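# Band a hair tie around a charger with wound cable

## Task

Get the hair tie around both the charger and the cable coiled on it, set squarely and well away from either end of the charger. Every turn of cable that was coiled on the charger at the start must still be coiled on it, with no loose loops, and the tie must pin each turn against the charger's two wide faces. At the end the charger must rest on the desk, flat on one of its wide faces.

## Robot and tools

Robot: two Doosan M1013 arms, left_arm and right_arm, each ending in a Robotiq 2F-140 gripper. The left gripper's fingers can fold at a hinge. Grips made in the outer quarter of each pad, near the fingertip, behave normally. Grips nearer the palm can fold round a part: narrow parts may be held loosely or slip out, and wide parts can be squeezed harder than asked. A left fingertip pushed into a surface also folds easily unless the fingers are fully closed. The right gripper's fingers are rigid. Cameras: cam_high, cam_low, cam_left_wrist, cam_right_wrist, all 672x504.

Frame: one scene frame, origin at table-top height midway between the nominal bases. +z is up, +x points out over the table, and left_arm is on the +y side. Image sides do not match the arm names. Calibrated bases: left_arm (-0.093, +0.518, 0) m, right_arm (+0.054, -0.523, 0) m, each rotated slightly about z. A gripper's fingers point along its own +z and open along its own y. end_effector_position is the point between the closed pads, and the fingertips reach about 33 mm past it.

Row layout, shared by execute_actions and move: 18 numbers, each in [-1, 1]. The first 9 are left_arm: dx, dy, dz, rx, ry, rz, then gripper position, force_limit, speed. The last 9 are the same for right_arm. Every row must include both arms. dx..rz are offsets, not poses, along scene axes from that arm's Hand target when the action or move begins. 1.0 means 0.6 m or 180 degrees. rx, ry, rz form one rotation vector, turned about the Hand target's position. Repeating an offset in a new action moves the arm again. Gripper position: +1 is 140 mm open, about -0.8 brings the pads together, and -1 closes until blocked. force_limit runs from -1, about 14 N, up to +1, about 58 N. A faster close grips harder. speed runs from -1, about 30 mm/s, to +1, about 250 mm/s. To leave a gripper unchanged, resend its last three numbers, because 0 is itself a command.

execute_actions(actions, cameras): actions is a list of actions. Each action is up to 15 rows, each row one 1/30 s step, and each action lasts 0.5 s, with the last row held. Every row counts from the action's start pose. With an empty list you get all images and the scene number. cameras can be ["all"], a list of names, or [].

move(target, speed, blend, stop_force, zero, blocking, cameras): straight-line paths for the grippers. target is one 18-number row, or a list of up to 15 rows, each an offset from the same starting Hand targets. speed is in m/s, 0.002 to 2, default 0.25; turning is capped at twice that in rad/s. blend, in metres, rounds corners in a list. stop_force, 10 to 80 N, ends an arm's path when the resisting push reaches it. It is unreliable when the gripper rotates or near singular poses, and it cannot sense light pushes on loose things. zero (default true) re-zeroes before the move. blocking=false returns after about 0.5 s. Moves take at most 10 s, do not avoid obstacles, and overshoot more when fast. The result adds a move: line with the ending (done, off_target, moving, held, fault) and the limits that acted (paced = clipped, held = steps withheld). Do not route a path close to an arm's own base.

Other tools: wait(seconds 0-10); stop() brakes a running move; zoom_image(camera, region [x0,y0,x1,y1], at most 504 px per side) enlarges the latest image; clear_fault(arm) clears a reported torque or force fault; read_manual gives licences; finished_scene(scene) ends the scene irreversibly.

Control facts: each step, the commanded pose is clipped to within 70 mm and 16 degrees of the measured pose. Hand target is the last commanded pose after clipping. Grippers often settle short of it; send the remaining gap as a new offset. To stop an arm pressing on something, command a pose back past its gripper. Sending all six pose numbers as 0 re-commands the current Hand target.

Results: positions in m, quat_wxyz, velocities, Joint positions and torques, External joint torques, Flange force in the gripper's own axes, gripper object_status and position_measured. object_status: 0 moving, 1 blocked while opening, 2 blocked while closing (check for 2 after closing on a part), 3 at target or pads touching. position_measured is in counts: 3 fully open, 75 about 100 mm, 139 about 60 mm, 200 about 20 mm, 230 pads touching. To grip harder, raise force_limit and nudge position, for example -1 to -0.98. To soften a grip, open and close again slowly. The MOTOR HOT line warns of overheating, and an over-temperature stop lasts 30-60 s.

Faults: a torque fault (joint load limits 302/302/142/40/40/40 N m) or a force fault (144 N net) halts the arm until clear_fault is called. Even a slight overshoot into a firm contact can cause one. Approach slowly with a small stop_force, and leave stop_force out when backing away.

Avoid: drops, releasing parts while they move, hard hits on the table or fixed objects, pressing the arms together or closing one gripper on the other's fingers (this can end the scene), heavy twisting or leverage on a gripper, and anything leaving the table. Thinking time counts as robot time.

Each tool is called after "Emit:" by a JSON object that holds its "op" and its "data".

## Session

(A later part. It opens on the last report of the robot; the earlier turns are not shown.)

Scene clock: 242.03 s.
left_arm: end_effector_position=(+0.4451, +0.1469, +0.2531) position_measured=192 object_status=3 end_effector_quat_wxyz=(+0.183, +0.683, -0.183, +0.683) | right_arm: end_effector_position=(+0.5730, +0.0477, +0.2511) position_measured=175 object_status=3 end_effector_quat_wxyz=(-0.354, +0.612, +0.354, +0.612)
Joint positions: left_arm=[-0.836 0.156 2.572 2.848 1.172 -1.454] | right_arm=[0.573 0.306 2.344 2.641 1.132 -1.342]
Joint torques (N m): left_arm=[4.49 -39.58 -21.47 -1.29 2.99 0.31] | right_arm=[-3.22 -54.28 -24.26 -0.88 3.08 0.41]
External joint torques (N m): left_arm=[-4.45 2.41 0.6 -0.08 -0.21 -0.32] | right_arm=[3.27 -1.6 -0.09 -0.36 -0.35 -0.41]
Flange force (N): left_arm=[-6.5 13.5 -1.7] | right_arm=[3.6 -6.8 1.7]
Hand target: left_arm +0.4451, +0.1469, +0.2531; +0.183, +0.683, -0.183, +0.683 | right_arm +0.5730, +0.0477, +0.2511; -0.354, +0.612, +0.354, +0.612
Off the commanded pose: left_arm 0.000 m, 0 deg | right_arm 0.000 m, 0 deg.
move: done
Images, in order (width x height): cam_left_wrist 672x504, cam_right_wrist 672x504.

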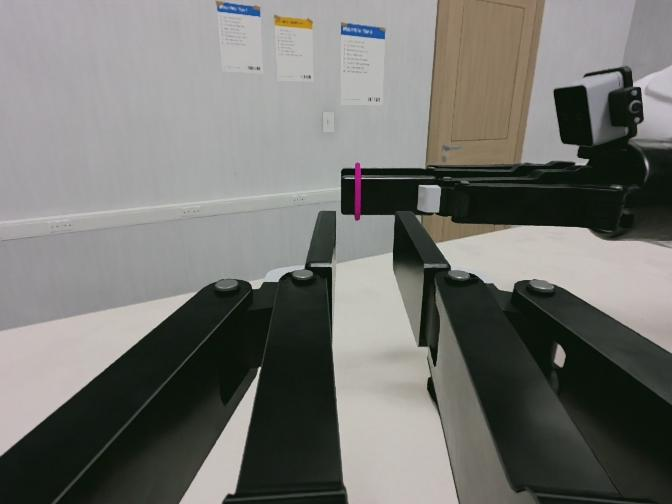

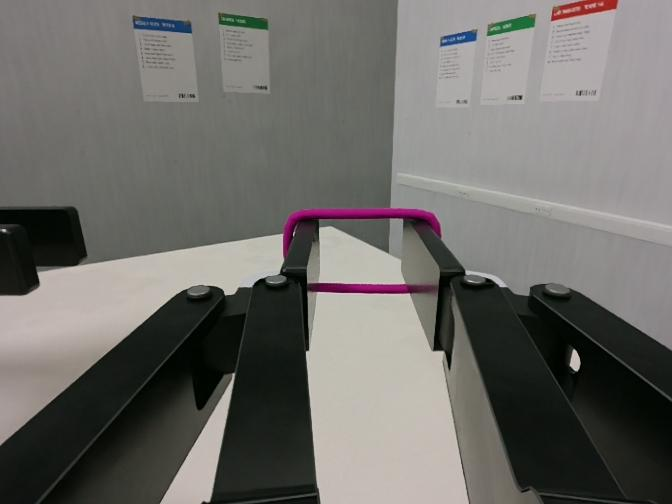

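Emit:
{"op": "move", "data": {"target": [0.0082,-0.0782,0.0782,0.25,0.433,0,0.2,0,-1, 0.0783,-0.48,0.0833,0,0,0,-0.363,0,-1], "speed": 0.2, "cameras": ["cam_left_wrist","cam_right_wrist"]}}

Scene clock: 276.97 s.
left_arm: end_effector_position=(+0.4500, +0.1000, +0.3000) position_measured=104 object_status=3 end_effector_quat_wxyz=(+0.000, +0.966, -0.259, +0.000) | right_arm: end_effector_position=(+0.6200, -0.2402, +0.3011) position_measured=175 object_status=3 end_effector_quat_wxyz=(-0.354, +0.612, +0.354, +0.612)
Joint positions: left_arm=[-0.749 0.226 1.568 -0.001 1.347 1.389] | right_arm=[-0.127 0.143 2.411 1.929 1.342 -1.025]
Joint torques (N m): left_arm=[4.47 -67.12 -42.61 4.16 0.09 0.37] | right_arm=[-3.19 -41.86 -28.04 1.01 2.73 0.46]
External joint torques (N m): left_arm=[-4.22 1.85 1.04 0.12 -0.15 -0.37] | right_arm=[3.22 -1 0 -0.45 -0.35 -0.46]
Flange force (N): left_arm=[-0.4 6.7 2.4] | right_arm=[1.4 -4.4 6.4]
Hand target: left_arm +0.4500, +0.0999, +0.3000; +0.000, +0.966, -0.259, +0.000 | right_arm +0.6200, -0.2403, +0.3011; -0.354, +0.612, +0.354, +0.612
Off the commanded pose: left_arm 0.000 m, 0 deg | right_arm 0.000 m, 0 deg.
move: done; limits=paced
Images, in order (width x height): cam_left_wrist 672x504, cam_right_wrist 672x504.

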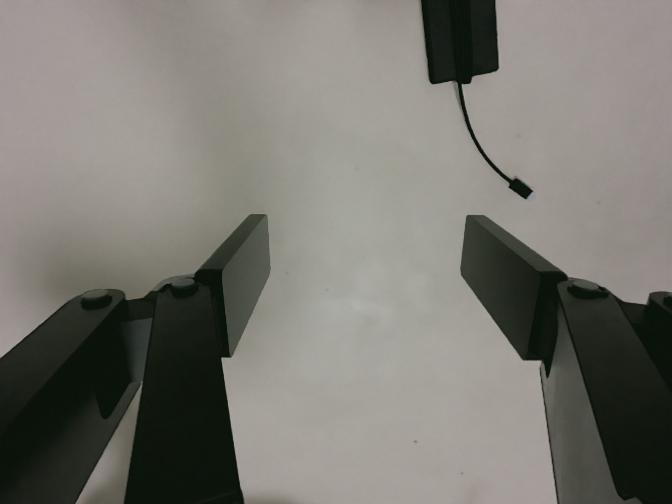

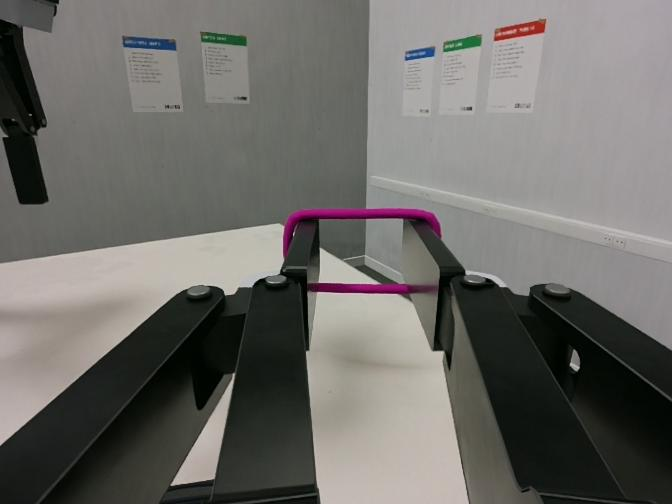

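Emit:
{"op": "move", "data": {"target": [[0.0417,-0.1167,-0.0667,0,0,0.53,0.2,0,-1, 0,0,0,0,0,0,-0.363,0,-1],[0.078,-0.2393,-0.1667,0,0,-0.939,0.2,0,-1, 0,0,0,0,0,0,-0.363,0,-1]], "speed": 0.25, "blend": [0.03,0], "cameras": ["cam_left_wrist","cam_right_wrist"]}}

Emit:
{"op": "zoom_image", "data": {"camera": "cam_left_wrist", "region": [230, 80, 480, 360]}}

Scene clock: 294.53 s.
left_arm: end_effector_position=(+0.4968, -0.0436, +0.2000) position_measured=104 object_status=3 end_effector_quat_wxyz=(+0.000, +0.166, +0.986, +0.000) | right_arm: end_effector_position=(+0.6200, -0.2403, +0.3011) position_measured=175 object_status=3 end_effector_quat_wxyz=(-0.354, +0.612, +0.354, +0.612)
Joint positions: left_arm=[-0.846 0.471 1.413 0.001 1.257 -2.042] | right_arm=[-0.127 0.143 2.411 1.929 1.342 -1.025]
Joint torques (N m): left_arm=[4.42 -90.24 -41.49 4.15 0.06 0.33] | right_arm=[-3.24 -41.54 -28.06 0.94 2.75 0.49]
External joint torques (N m): left_arm=[-4.58 2.6 1.17 -0.02 -0.03 -0.33] | right_arm=[3.16 -1.35 0.04 -0.35 -0.36 -0.49]
Flange force (N): left_arm=[1.6 -5.9 2.6] | right_arm=[2.0 -4.9 6.2]
Hand target: left_arm +0.4968, -0.0436, +0.2000; +0.000, +0.166, +0.986, +0.000 | right_arm +0.6200, -0.2403, +0.3011; -0.354, +0.612, +0.354, +0.612
Off the commanded pose: left_arm 0.000 m, 0 deg | right_arm 0.000 m, 0 deg.
move: done
Images, in order (width x height): cam_left_wrist 672x504, cam_right_wrist 672x504.

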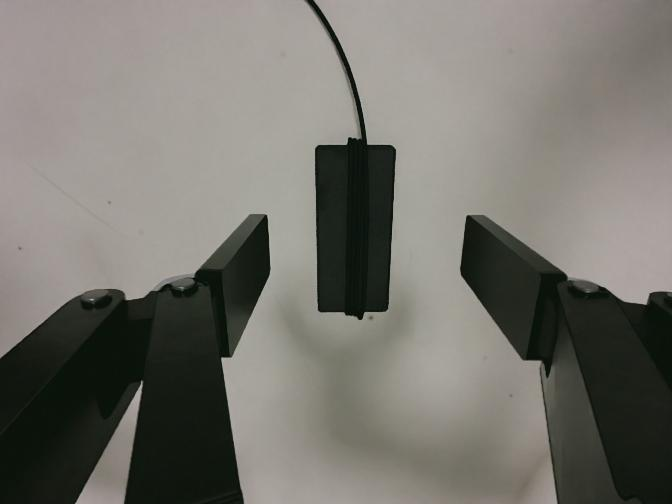

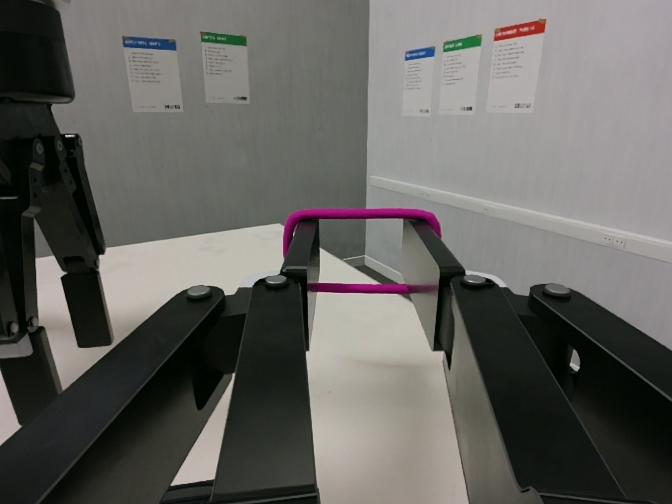

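Scaled by 1.800 from the camera's 672x504 image, which has a finer 960x720 frame.

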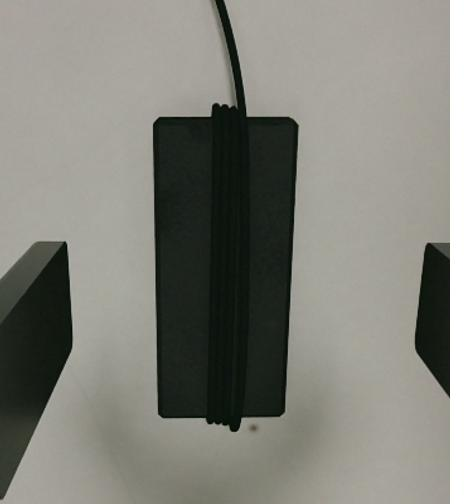

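Emit:
{"op": "move", "data": {"target": [[-0.0007,-0.002,-0.2333,0,0,0,0.2,0,-1, 0,0,0,0,0,0,-0.363,0,-1],[-0.0007,-0.002,-0.27,0,0,0,0.2,0,-1, 0,0,0,0,0,0,-0.363,0,-1],[-0.0007,-0.002,-0.27,0,0,0,-1,0,-1, 0,0,0,0,0,0,-0.363,0,-1]], "speed": [0.12,0.04,0.04], "blend": [0.01,0,0], "cameras": ["cam_left_wrist","cam_low"]}}

Emit:
{"op": "zoom_image", "data": {"camera": "cam_low", "region": [190, 190, 330, 300]}}

Scene clock: 311.77 s.
left_arm: end_effector_position=(+0.4964, -0.0448, +0.0379) position_measured=139 object_status=0 end_effector_quat_wxyz=(+0.000, +0.166, +0.986, +0.000) | right_arm: end_effector_position=(+0.6200, -0.2403, +0.3011) position_measured=175 object_status=3 end_effector_quat_wxyz=(-0.354, +0.612, +0.354, +0.612)
Joint positions: left_arm=[-0.847 0.584 1.552 0.001 1.006 -2.044] | right_arm=[-0.127 0.143 2.411 1.929 1.342 -1.025]
Joint torques (N m): left_arm=[4.36 -94.82 -37.23 3.7 -0.32 0.36] | right_arm=[-3.06 -41.73 -28.12 0.91 2.75 0.46]
External joint torques (N m): left_arm=[-4.37 0.82 1.16 -0.02 0.34 -0.36] | right_arm=[3.04 -1.02 0.13 -0.35 -0.37 -0.46]
Flange force (N): left_arm=[3.8 -4.6 0.9] | right_arm=[1.3 -4.6 6.1]
Hand target: left_arm +0.4964, -0.0448, +0.0380; +0.000, +0.166, +0.986, +0.000 | right_arm +0.6200, -0.2403, +0.3011; -0.354, +0.612, +0.354, +0.612
Off the commanded pose: left_arm 0.000 m, 0 deg | right_arm 0.000 m, 0 deg.
move: done
Images, in order (width x height): cam_low 672x504, cam_left_wrist 672x504.

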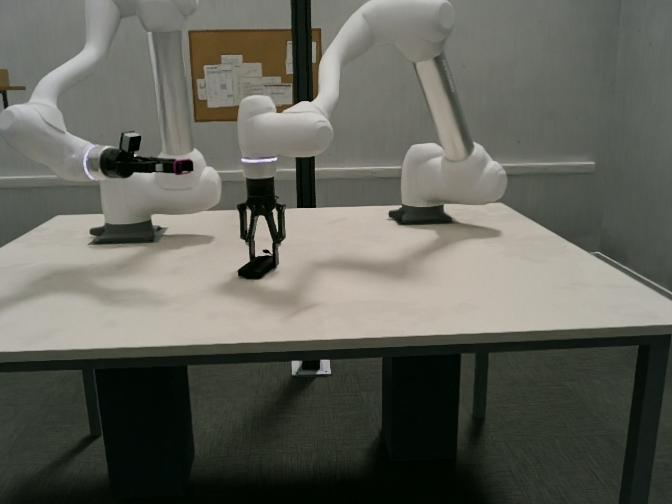

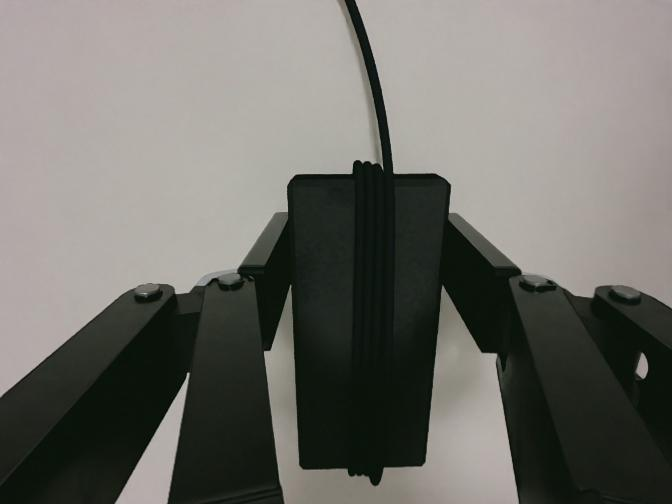

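Scaled by 3.600 from the camera's 672x504 image, which has a finer 960x720 frame.

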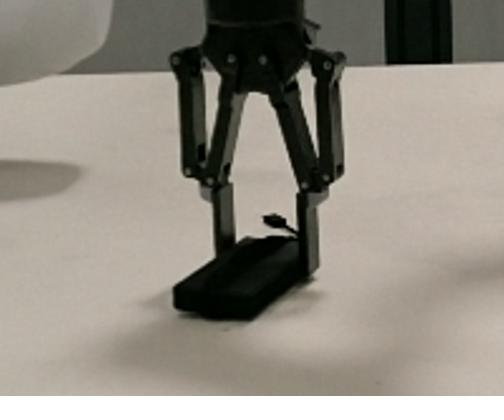

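Emit:
{"op": "move", "data": {"target": [[0,0,0.1,0,0,0,-1,0,-1, 0,0,0,0,0,0,-0.363,0,-1],[0.1727,0.508,0.4033,0,0,-0.5613,-1,0,-1, 0,0,0,0,0,0,-0.363,0,-1]], "speed": 0.2, "blend": [0.02,0], "cameras": ["cam_left_wrist","cam_low"]}}

Emit:
{"op": "zoom_image", "data": {"camera": "cam_low", "region": [290, 110, 430, 220]}}

Emit:
{"op": "zoom_image", "data": {"camera": "cam_left_wrist", "region": [230, 150, 500, 500]}}

Scene clock: 344.03 s.
left_arm: end_effector_position=(+0.6000, +0.2599, +0.2800) position_measured=139 object_status=2 end_effector_quat_wxyz=(+0.000, +0.866, +0.499, +0.000) | right_arm: end_effector_position=(+0.6200, -0.2403, +0.3011) position_measured=175 object_status=3 end_effector_quat_wxyz=(-0.354, +0.612, +0.354, +0.612)
Joint positions: left_arm=[-0.445 0.318 1.485 -0.001 1.338 0.122] | right_arm=[-0.127 0.143 2.411 1.929 1.342 -1.025]
Joint torques (N m): left_arm=[5.05 -78.35 -43.91 4.2 0.1 0.36] | right_arm=[-3.22 -41.64 -28.07 0.97 2.74 0.43]
External joint torques (N m): left_arm=[-5.08 4.03 2.39 0.1 -0.12 -0.36] | right_arm=[3.28 -1.16 0.15 -0.41 -0.35 -0.43]
Flange force (N): left_arm=[-7.1 2.1 4.9] | right_arm=[1.7 -4.9 6.4]
Hand target: left_arm +0.6000, +0.2600, +0.2799; +0.000, +0.866, +0.499, +0.000 | right_arm +0.6200, -0.2403, +0.3011; -0.354, +0.612, +0.354, +0.612
Off the commanded pose: left_arm 0.000 m, 0 deg | right_arm 0.000 m, 0 deg.
move: done
Images, in order (width x height): cam_low 672x504, cam_left_wrist 672x504.

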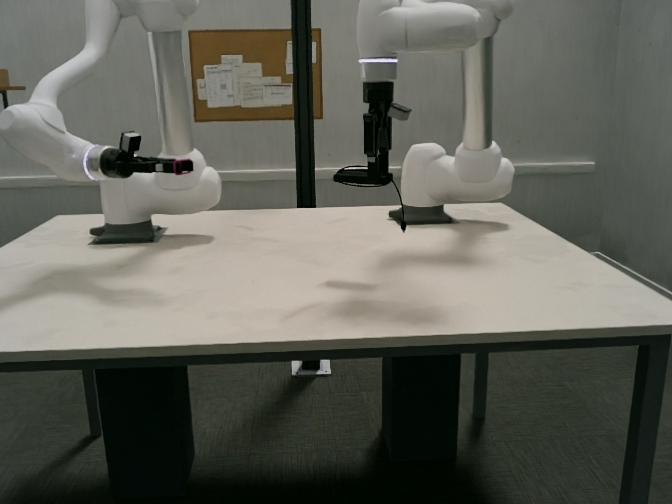

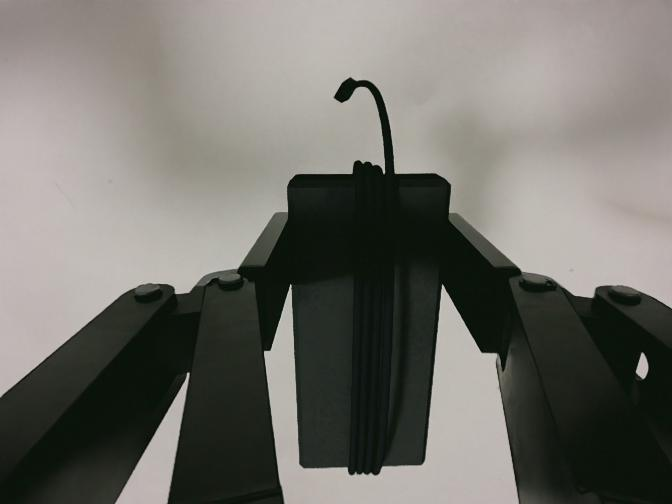

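Scaled by 3.600 from the camera's 672x504 image, which has a finer 960x720 frame.

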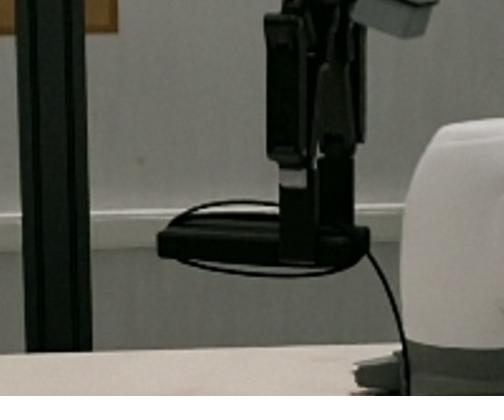

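Scaled by 1.440 from the camera's 672x504 image, which has a finer 960x720 frame.

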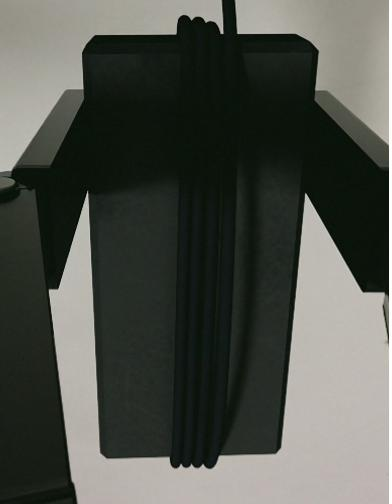

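Emit:
{"op": "move", "data": {"target": [[0,0,0,0,0,0,-1,0,-1, -0.1758,0.587,-0.0717,0,0,0,-0.363,0,-1],[0,0,0,0,0,0,-1,0,-1, -0.1758,0.587,-0.0717,0,0,0,0.074,0,-1]], "speed": 0.15, "cameras": ["cam_left_wrist","cam_right_wrist","cam_low"]}}

Emit:
{"op": "zoom_image", "data": {"camera": "cam_right_wrist", "region": [200, 120, 520, 400]}}

Emit:
{"op": "zoom_image", "data": {"camera": "cam_low", "region": [270, 120, 430, 220]}}

Scene clock: 368.77 s.
left_arm: end_effector_position=(+0.6000, +0.2600, +0.2799) position_measured=139 object_status=2 end_effector_quat_wxyz=(+0.000, +0.866, +0.499, +0.000) | right_arm: end_effector_position=(+0.5145, +0.1119, +0.2581) position_measured=120 object_status=0 end_effector_quat_wxyz=(-0.354, +0.612, +0.354, +0.612)
Joint positions: left_arm=[-0.445 0.318 1.485 -0.001 1.338 0.122] | right_arm=[0.765 0.295 2.336 2.849 1.079 -1.43]
Joint torques (N m): left_arm=[4.23 -78.05 -44.02 4.22 0.1 0.35] | right_arm=[-2.92 -52.82 -24.5 -1.31 3.1 0.45]
External joint torques (N m): left_arm=[-4.3 4.03 2.59 0.08 -0.12 -0.35] | right_arm=[2.92 -1.94 0.04 -0.38 -0.34 -0.45]
Flange force (N): left_arm=[-6.1 1.5 5.2] | right_arm=[4.3 -6.3 -0.4]
Hand target: left_arm +0.6000, +0.2600, +0.2799; +0.000, +0.866, +0.499, +0.000 | right_arm +0.5145, +0.1119, +0.2581; -0.354, +0.612, +0.354, +0.612
Off the commanded pose: left_arm 0.000 m, 0 deg | right_arm 0.000 m, 0 deg.
move: done
Images, in order (width x height): cam_low 672x504, cam_left_wrist 672x504, cam_right_wrist 672x504.

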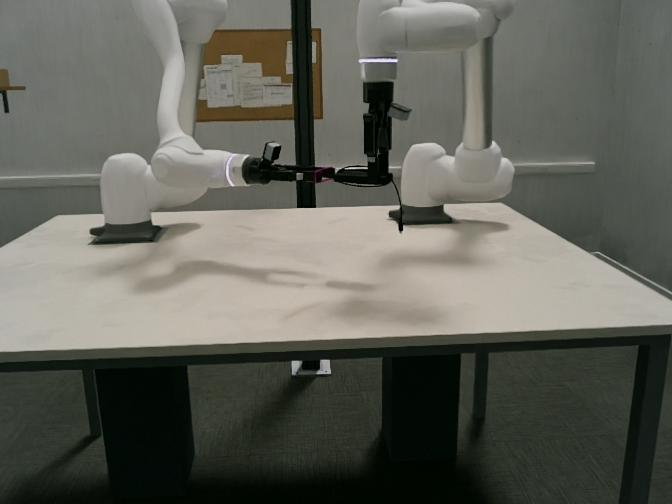

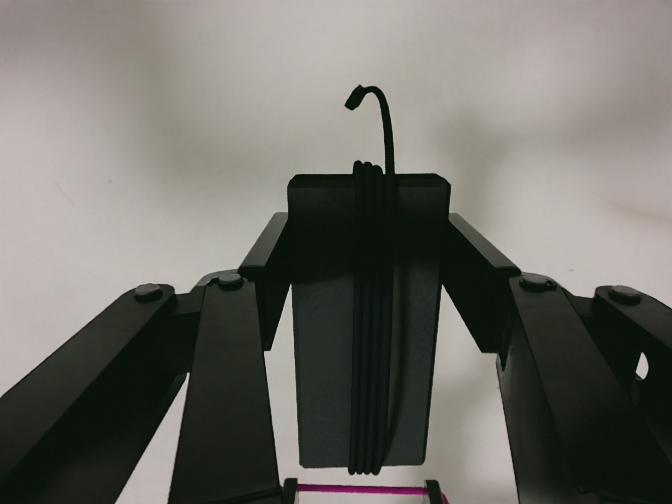

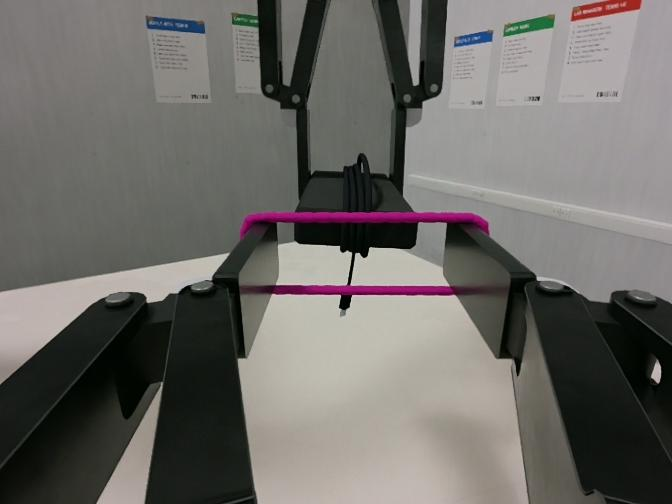

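Scaled by 1.575 from the camera's 672x504 image, which has a finer 960x720 frame.

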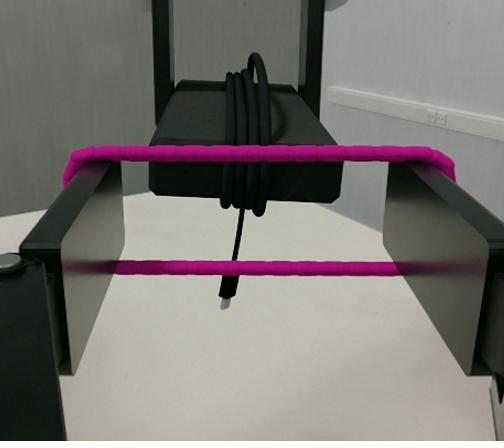

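Scaled by 3.150 from the camera's 672x504 image, which has a finer 960x720 frame.

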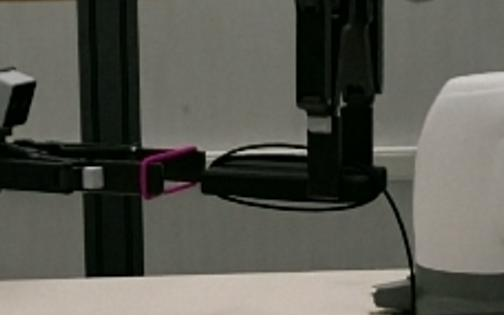

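Emit:
{"op": "zoom_image", "data": {"camera": "cam_left_wrist", "region": [260, 420, 470, 504]}}

Scaled by 2.400 from the camera's 672x504 image, which has a finer 960x720 frame.

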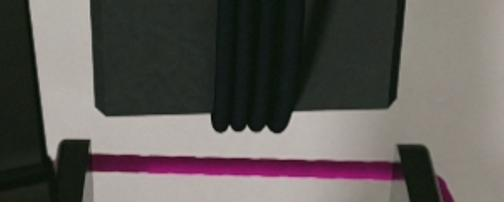

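Emit:
{"op": "zoom_image", "data": {"camera": "cam_right_wrist", "region": [280, 140, 440, 270]}}

Scaled by 3.150 from the camera's 672x504 image, which has a finer 960x720 frame.

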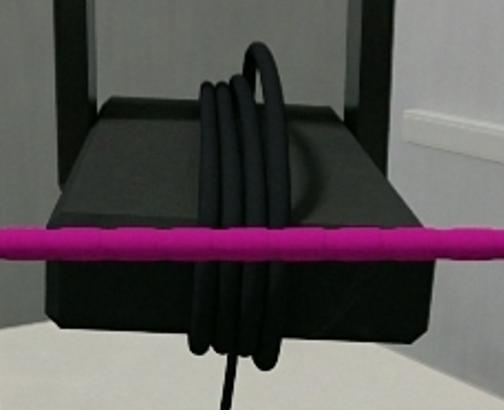

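Emit:
{"op": "move", "data": {"target": [[0,0,0,0,0,0,-1,0,-1, -0.001,0.0006,-0.0042,0.00694,0.01203,0,0.074,0,-1],[0,0,0,0,0,0,-1,0,-1, 0.0323,0.0583,-0.0042,0.00694,0.01203,0,0.074,0,-1]], "speed": 0.06, "cameras": ["cam_left_wrist","cam_right_wrist","cam_low"]}}

Emit:
{"op": "zoom_image", "data": {"camera": "cam_right_wrist", "region": [220, 120, 500, 360]}}

Emit:
{"op": "zoom_image", "data": {"camera": "cam_low", "region": [290, 130, 420, 220]}}

Scene clock: 421.20 s.
left_arm: end_effector_position=(+0.6000, +0.2600, +0.2799) position_measured=139 object_status=2 end_effector_quat_wxyz=(+0.000, +0.866, +0.499, +0.000) | right_arm: end_effector_position=(+0.5339, +0.1469, +0.2555) position_measured=120 object_status=3 end_effector_quat_wxyz=(-0.367, +0.620, +0.340, +0.604)
Joint positions: left_arm=[-0.445 0.318 1.485 -0.001 1.338 0.122] | right_arm=[0.787 0.342 2.265 2.87 1.054 -1.39]
Joint torques (N m): left_arm=[4.55 -77.89 -44.02 4.17 0.08 0.41] | right_arm=[-2.84 -58.64 -25.15 -1.41 3.01 0.46]
External joint torques (N m): left_arm=[-4.76 4.07 2.73 0.12 -0.1 -0.41] | right_arm=[3.04 -1.83 -0.08 -0.41 -0.25 -0.46]
Flange force (N): left_arm=[-6.9 1.4 5.3] | right_arm=[3.4 -6.1 -0.3]
Hand target: left_arm +0.6000, +0.2600, +0.2799; +0.000, +0.866, +0.499, +0.000 | right_arm +0.5339, +0.1469, +0.2555; -0.367, +0.620, +0.340, +0.604
Off the commanded pose: left_arm 0.000 m, 0 deg | right_arm 0.000 m, 0 deg.
move: done
Images, in order (width x height): cam_low 672x504, cam_left_wrist 672x504, cam_right_wrist 672x504.

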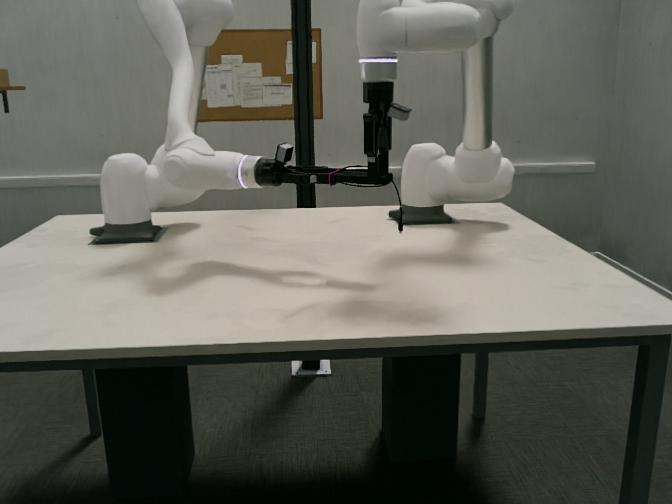

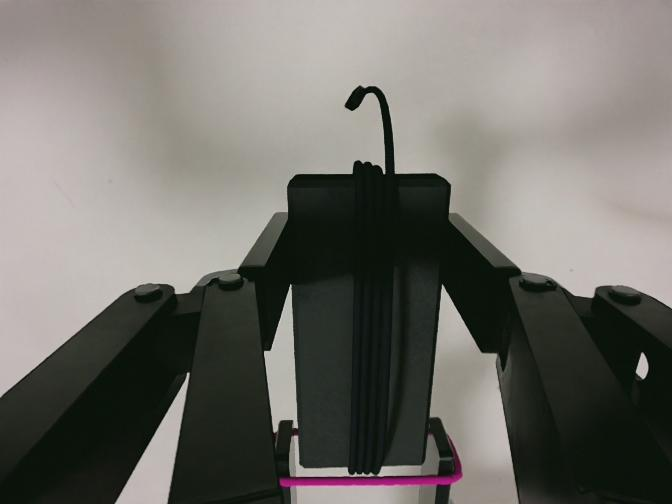

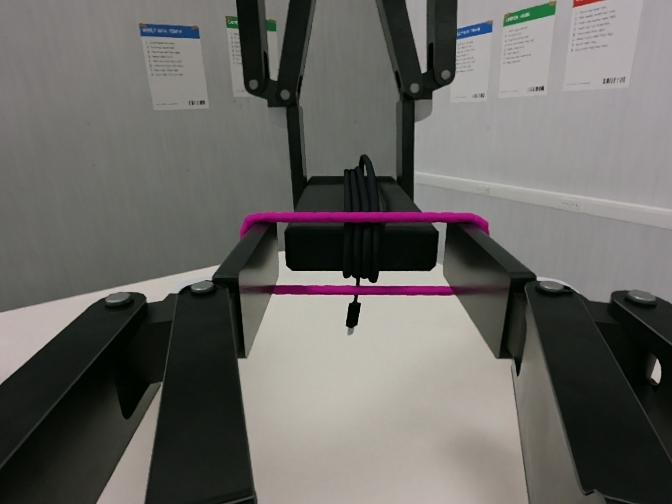

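Scaled by 1.800 from the camera's 672x504 image, which has a finer 960x720 frame.

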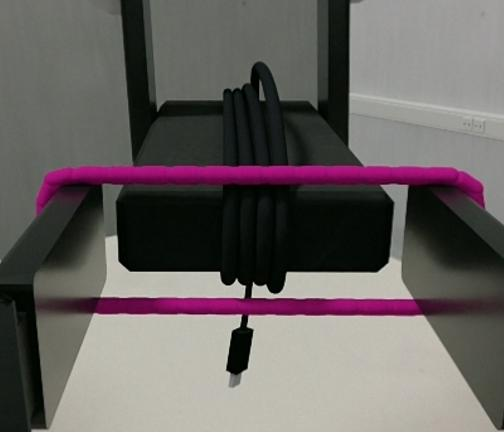

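Scaled by 3.877 from the camera's 672x504 image, which has a finer 960x720 frame.

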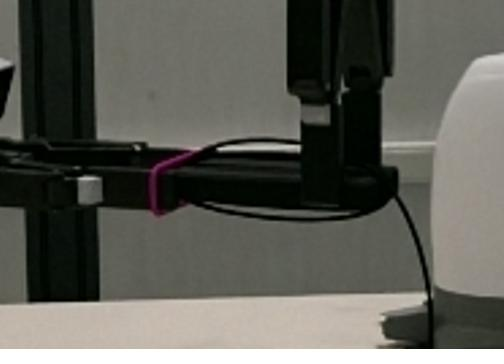

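Emit:
{"op": "move", "data": {"target": [[0,0,0,0,0,0,-1,0,-1, 0,0,0.0025,0,0,0,0.074,0,-1],[0,0,0,0,0,0,-1,0,-1, 0.0208,0.0361,0.0025,0,0,0,0.074,0,-1]], "speed": 0.03, "stop_force": 12, "cameras": ["cam_left_wrist","cam_right_wrist","cam_low"]}}

Emit:
{"op": "zoom_image", "data": {"camera": "cam_right_wrist", "region": [220, 120, 500, 360]}}

Emit:
{"op": "zoom_image", "data": {"camera": "cam_low", "region": [290, 130, 420, 220]}}

Emit:
{"op": "zoom_image", "data": {"camera": "cam_left_wrist", "region": [260, 320, 480, 504]}}

Scene clock: 433.70 s.
left_arm: end_effector_position=(+0.6000, +0.2600, +0.2799) position_measured=139 object_status=2 end_effector_quat_wxyz=(+0.000, +0.866, +0.499, +0.000) | right_arm: end_effector_position=(+0.5464, +0.1686, +0.2570) position_measured=120 object_status=3 end_effector_quat_wxyz=(-0.367, +0.620, +0.340, +0.604)
Joint positions: left_arm=[-0.445 0.318 1.485 -0.001 1.338 0.122] | right_arm=[0.798 0.366 2.219 2.879 1.03 -1.39]
Joint torques (N m): left_arm=[4.18 -78.53 -44.05 3.97 0.14 0.32] | right_arm=[-3.16 -61.14 -26.3 -1.52 3.04 0.42]
External joint torques (N m): left_arm=[-4.47 4.5 2.69 0.31 -0.16 -0.32] | right_arm=[3.25 -2.22 0.24 -0.39 -0.28 -0.43]
Flange force (N): left_arm=[-6.2 2.0 5.5] | right_arm=[3.9 -6.4 -1.3]
Hand target: left_arm +0.6000, +0.2600, +0.2799; +0.000, +0.866, +0.499, +0.000 | right_arm +0.5464, +0.1686, +0.2570; -0.367, +0.620, +0.340, +0.604
Off the commanded pose: left_arm 0.000 m, 0 deg | right_arm 0.000 m, 0 deg.
move: done
Images, in order (width x height): cam_low 672x504, cam_left_wrist 672x504, cam_right_wrist 672x504.

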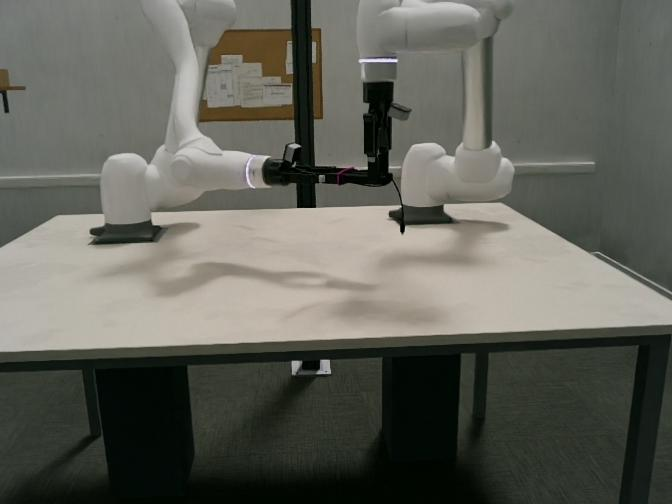

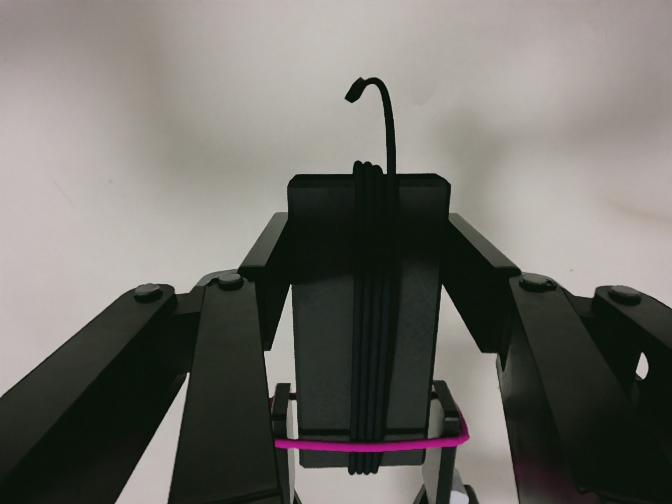

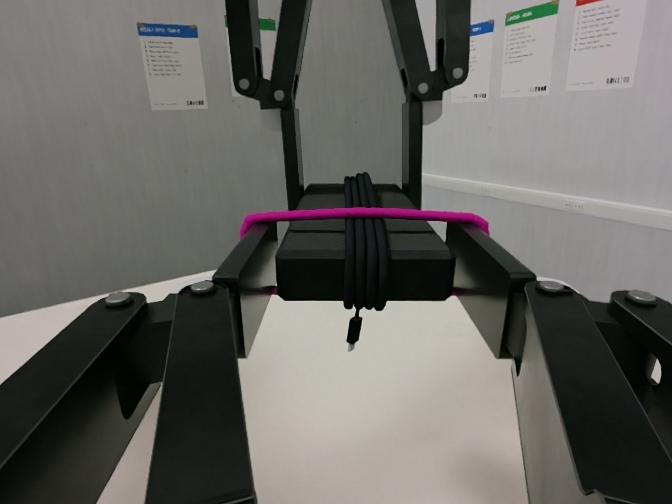

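Scaled by 1.800 from the camera's 672x504 image, which has a finer 960x720 frame.

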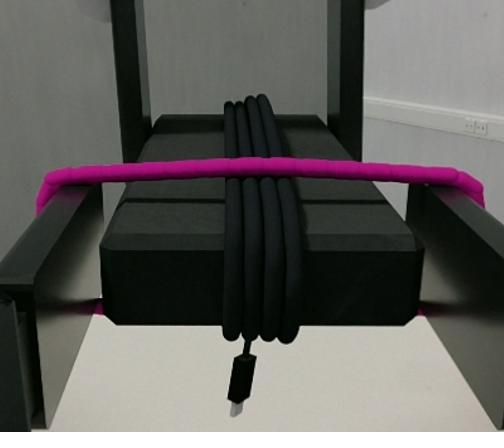

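Scaled by 3.877 from the camera's 672x504 image, which has a finer 960x720 frame.

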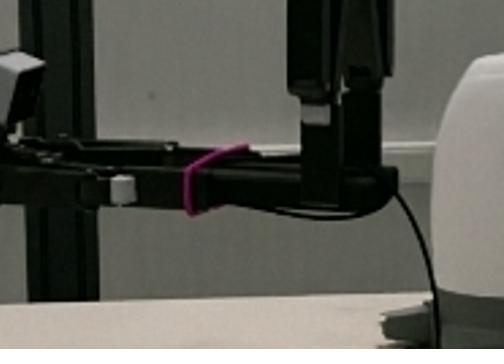

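Scaled by 2.291 from the camera's 672x504 image, which has a finer 960x720 frame.

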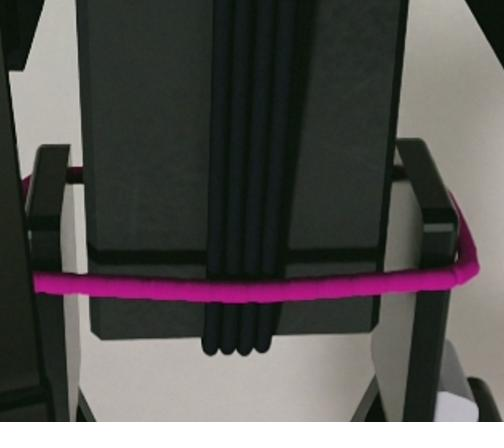

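Emit:
{"op": "move", "data": {"target": [0,0,0,0,0,0,-1,0,-1, 0.0433,0.0751,0,0,0,0,0.074,0,-1], "speed": 0.04, "stop_force": 15, "cameras": ["cam_left_wrist","cam_right_wrist","cam_low"]}}

Emit:
{"op": "zoom_image", "data": {"camera": "cam_right_wrist", "region": [220, 120, 500, 400]}}

Emit:
{"op": "zoom_image", "data": {"camera": "cam_low", "region": [290, 130, 420, 220]}}

Emit:
{"op": "zoom_image", "data": {"camera": "cam_left_wrist", "region": [260, 220, 480, 504]}}

Scene clock: 445.57 s.
left_arm: end_effector_position=(+0.6000, +0.2600, +0.2799) position_measured=139 object_status=2 end_effector_quat_wxyz=(+0.000, +0.866, +0.499, +0.000) | right_arm: end_effector_position=(+0.5723, +0.2136, +0.2570) position_measured=120 object_status=3 end_effector_quat_wxyz=(-0.367, +0.620, +0.340, +0.604)
Joint positions: left_arm=[-0.445 0.318 1.485 -0.001 1.338 0.122] | right_arm=[0.818 0.421 2.121 2.896 0.986 -1.39]
Joint torques (N m): left_arm=[4.35 -78.05 -44.21 4.1 0.17 0.4] | right_arm=[-3.45 -67.85 -27.73 -1.74 3.08 0.46]
External joint torques (N m): left_arm=[-4.6 3.48 2.69 0.2 -0.18 -0.4] | right_arm=[3.36 -2.22 0.25 -0.32 -0.32 -0.47]
Flange force (N): left_arm=[-6.8 0.5 5.2] | right_arm=[3.5 -6.3 -1.5]
Hand target: left_arm +0.6000, +0.2600, +0.2799; +0.000, +0.866, +0.499, +0.000 | right_arm +0.5723, +0.2136, +0.2570; -0.367, +0.620, +0.340, +0.604
Off the commanded pose: left_arm 0.000 m, 0 deg | right_arm 0.000 m, 0 deg.
move: done
Images, in order (width x height): cam_low 672x504, cam_left_wrist 672x504, cam_right_wrist 672x504.

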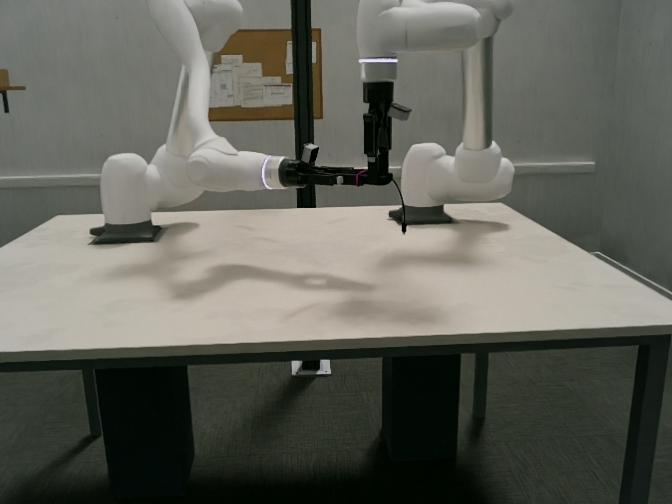

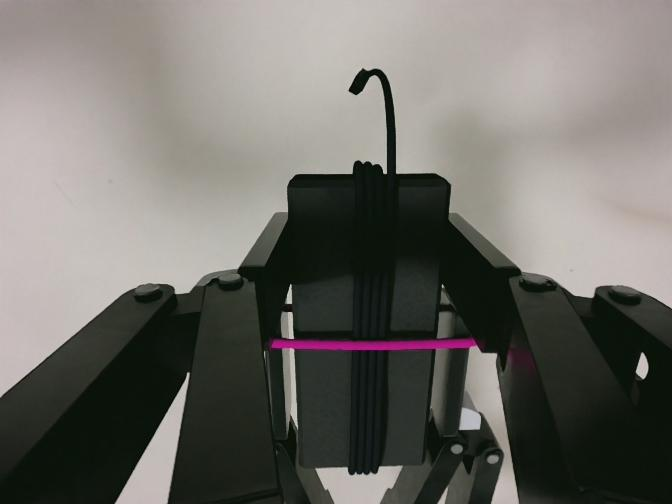

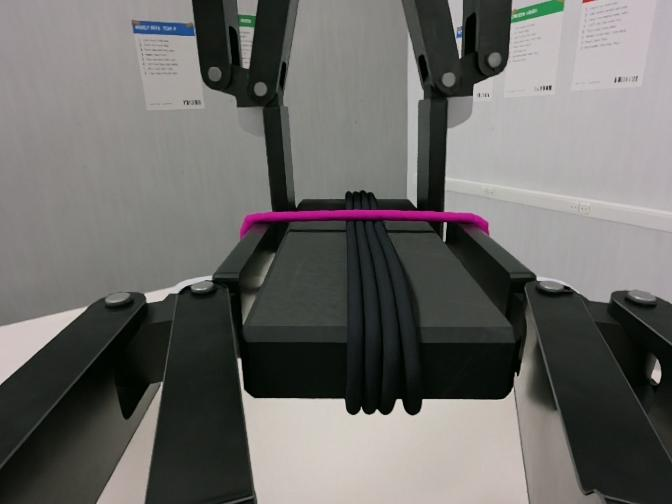

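Scaled by 1.800 from the camera's 672x504 image, which has a finer 960x720 frame.

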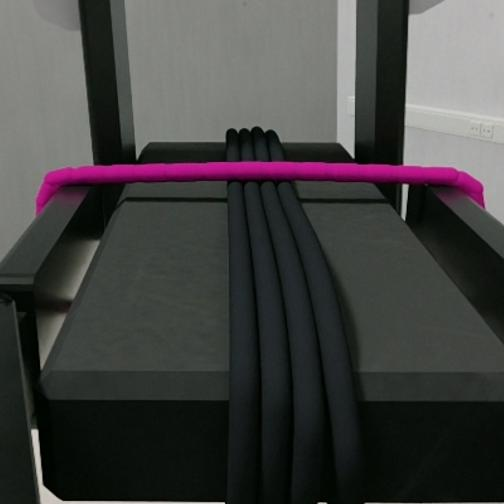

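Scaled by 3.877 from the camera's 672x504 image, which has a finer 960x720 frame.

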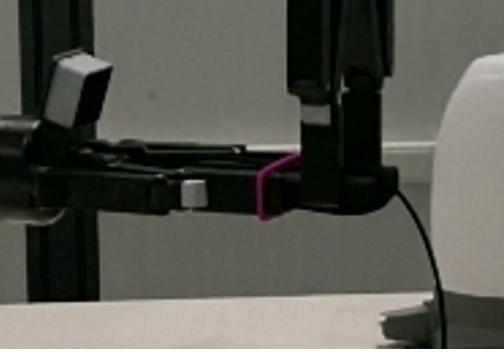

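Scaled by 1.775 from the camera's 672x504 image, which has a finer 960x720 frame.

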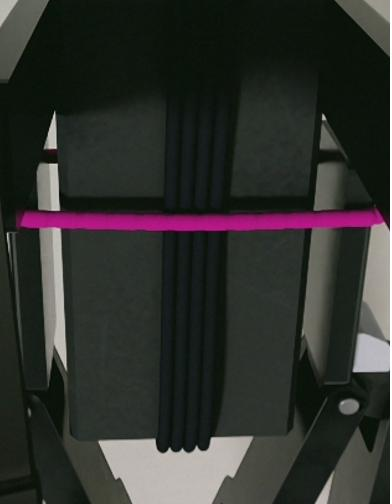

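Emit:
{"op": "move", "data": {"target": [0,0,0,0,0,0,-0.98,1,-1, 0,0,0.0473,-0.01925,0.01111,0,0.074,0,-1], "speed": 0.04, "cameras": ["cam_left_wrist","cam_right_wrist","cam_low"]}}

Emit:
{"op": "zoom_image", "data": {"camera": "cam_right_wrist", "region": [220, 120, 500, 400]}}

Emit:
{"op": "zoom_image", "data": {"camera": "cam_low", "region": [290, 130, 420, 220]}}

Scene clock: 479.63 s.
left_arm: end_effector_position=(+0.6000, +0.2600, +0.2800) position_measured=140 object_status=2 end_effector_quat_wxyz=(+0.000, +0.866, +0.499, +0.000) | right_arm: end_effector_position=(+0.5723, +0.2137, +0.2854) position_measured=120 object_status=3 end_effector_quat_wxyz=(-0.354, +0.641, +0.352, +0.583)
Joint positions: left_arm=[-0.445 0.318 1.485 -0.001 1.338 0.122] | right_arm=[0.819 0.345 2.097 2.862 0.82 -1.348]
Joint torques (N m): left_arm=[4.14 -65.94 -35.1 4.73 -0.05 0.29] | right_arm=[-2.92 -78.89 -43.17 -1.29 8.64 0.5]
External joint torques (N m): left_arm=[-4.35 -8.01 -6.32 -0.44 0.03 -0.29] | right_arm=[2.81 12.68 12.22 -1.04 -5.9 -0.5]
Flange force (N): left_arm=[-6.1 1.7 -11.4] | right_arm=[-13.7 -4.9 -2.0]
Hand target: left_arm +0.6000, +0.2600, +0.2799; +0.000, +0.866, +0.499, +0.000 | right_arm +0.5723, +0.2136, +0.2854; -0.354, +0.641, +0.352, +0.583
Off the commanded pose: left_arm 0.000 m, 0 deg | right_arm 0.000 m, 0 deg.
move: done
Images, in order (width x height): cam_low 672x504, cam_left_wrist 672x504, cam_right_wrist 672x504.

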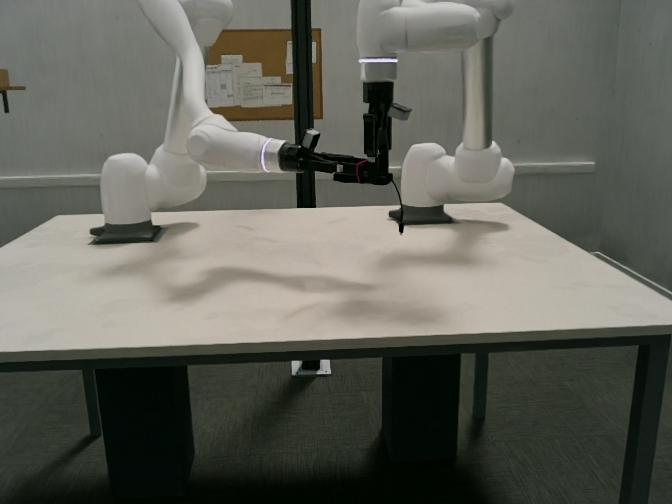

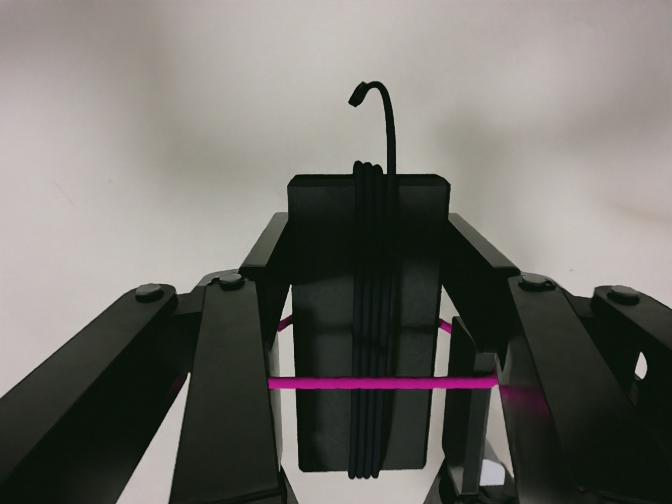

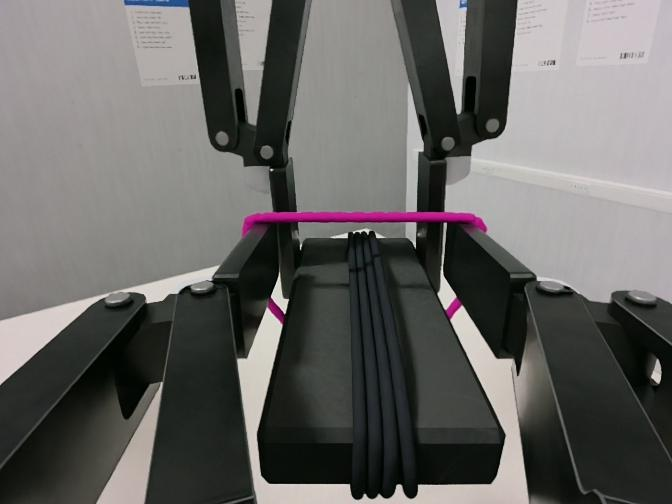

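Scaled by 1.800 from the camera's 672x504 image, which has a finer 960x720 frame.

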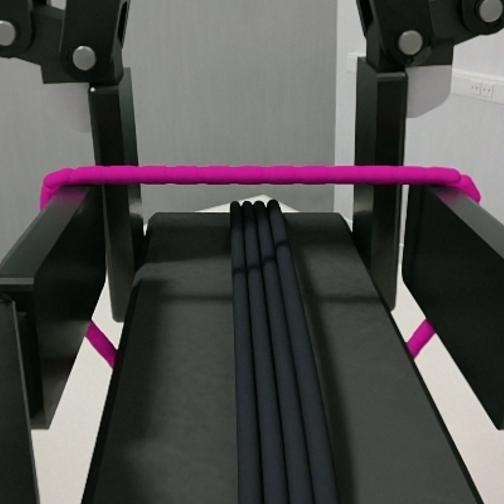

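Scaled by 3.877 from the camera's 672x504 image, which has a finer 960x720 frame.

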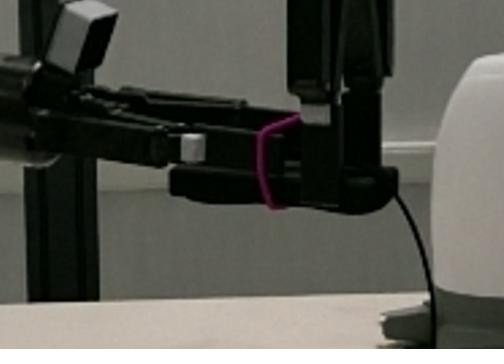

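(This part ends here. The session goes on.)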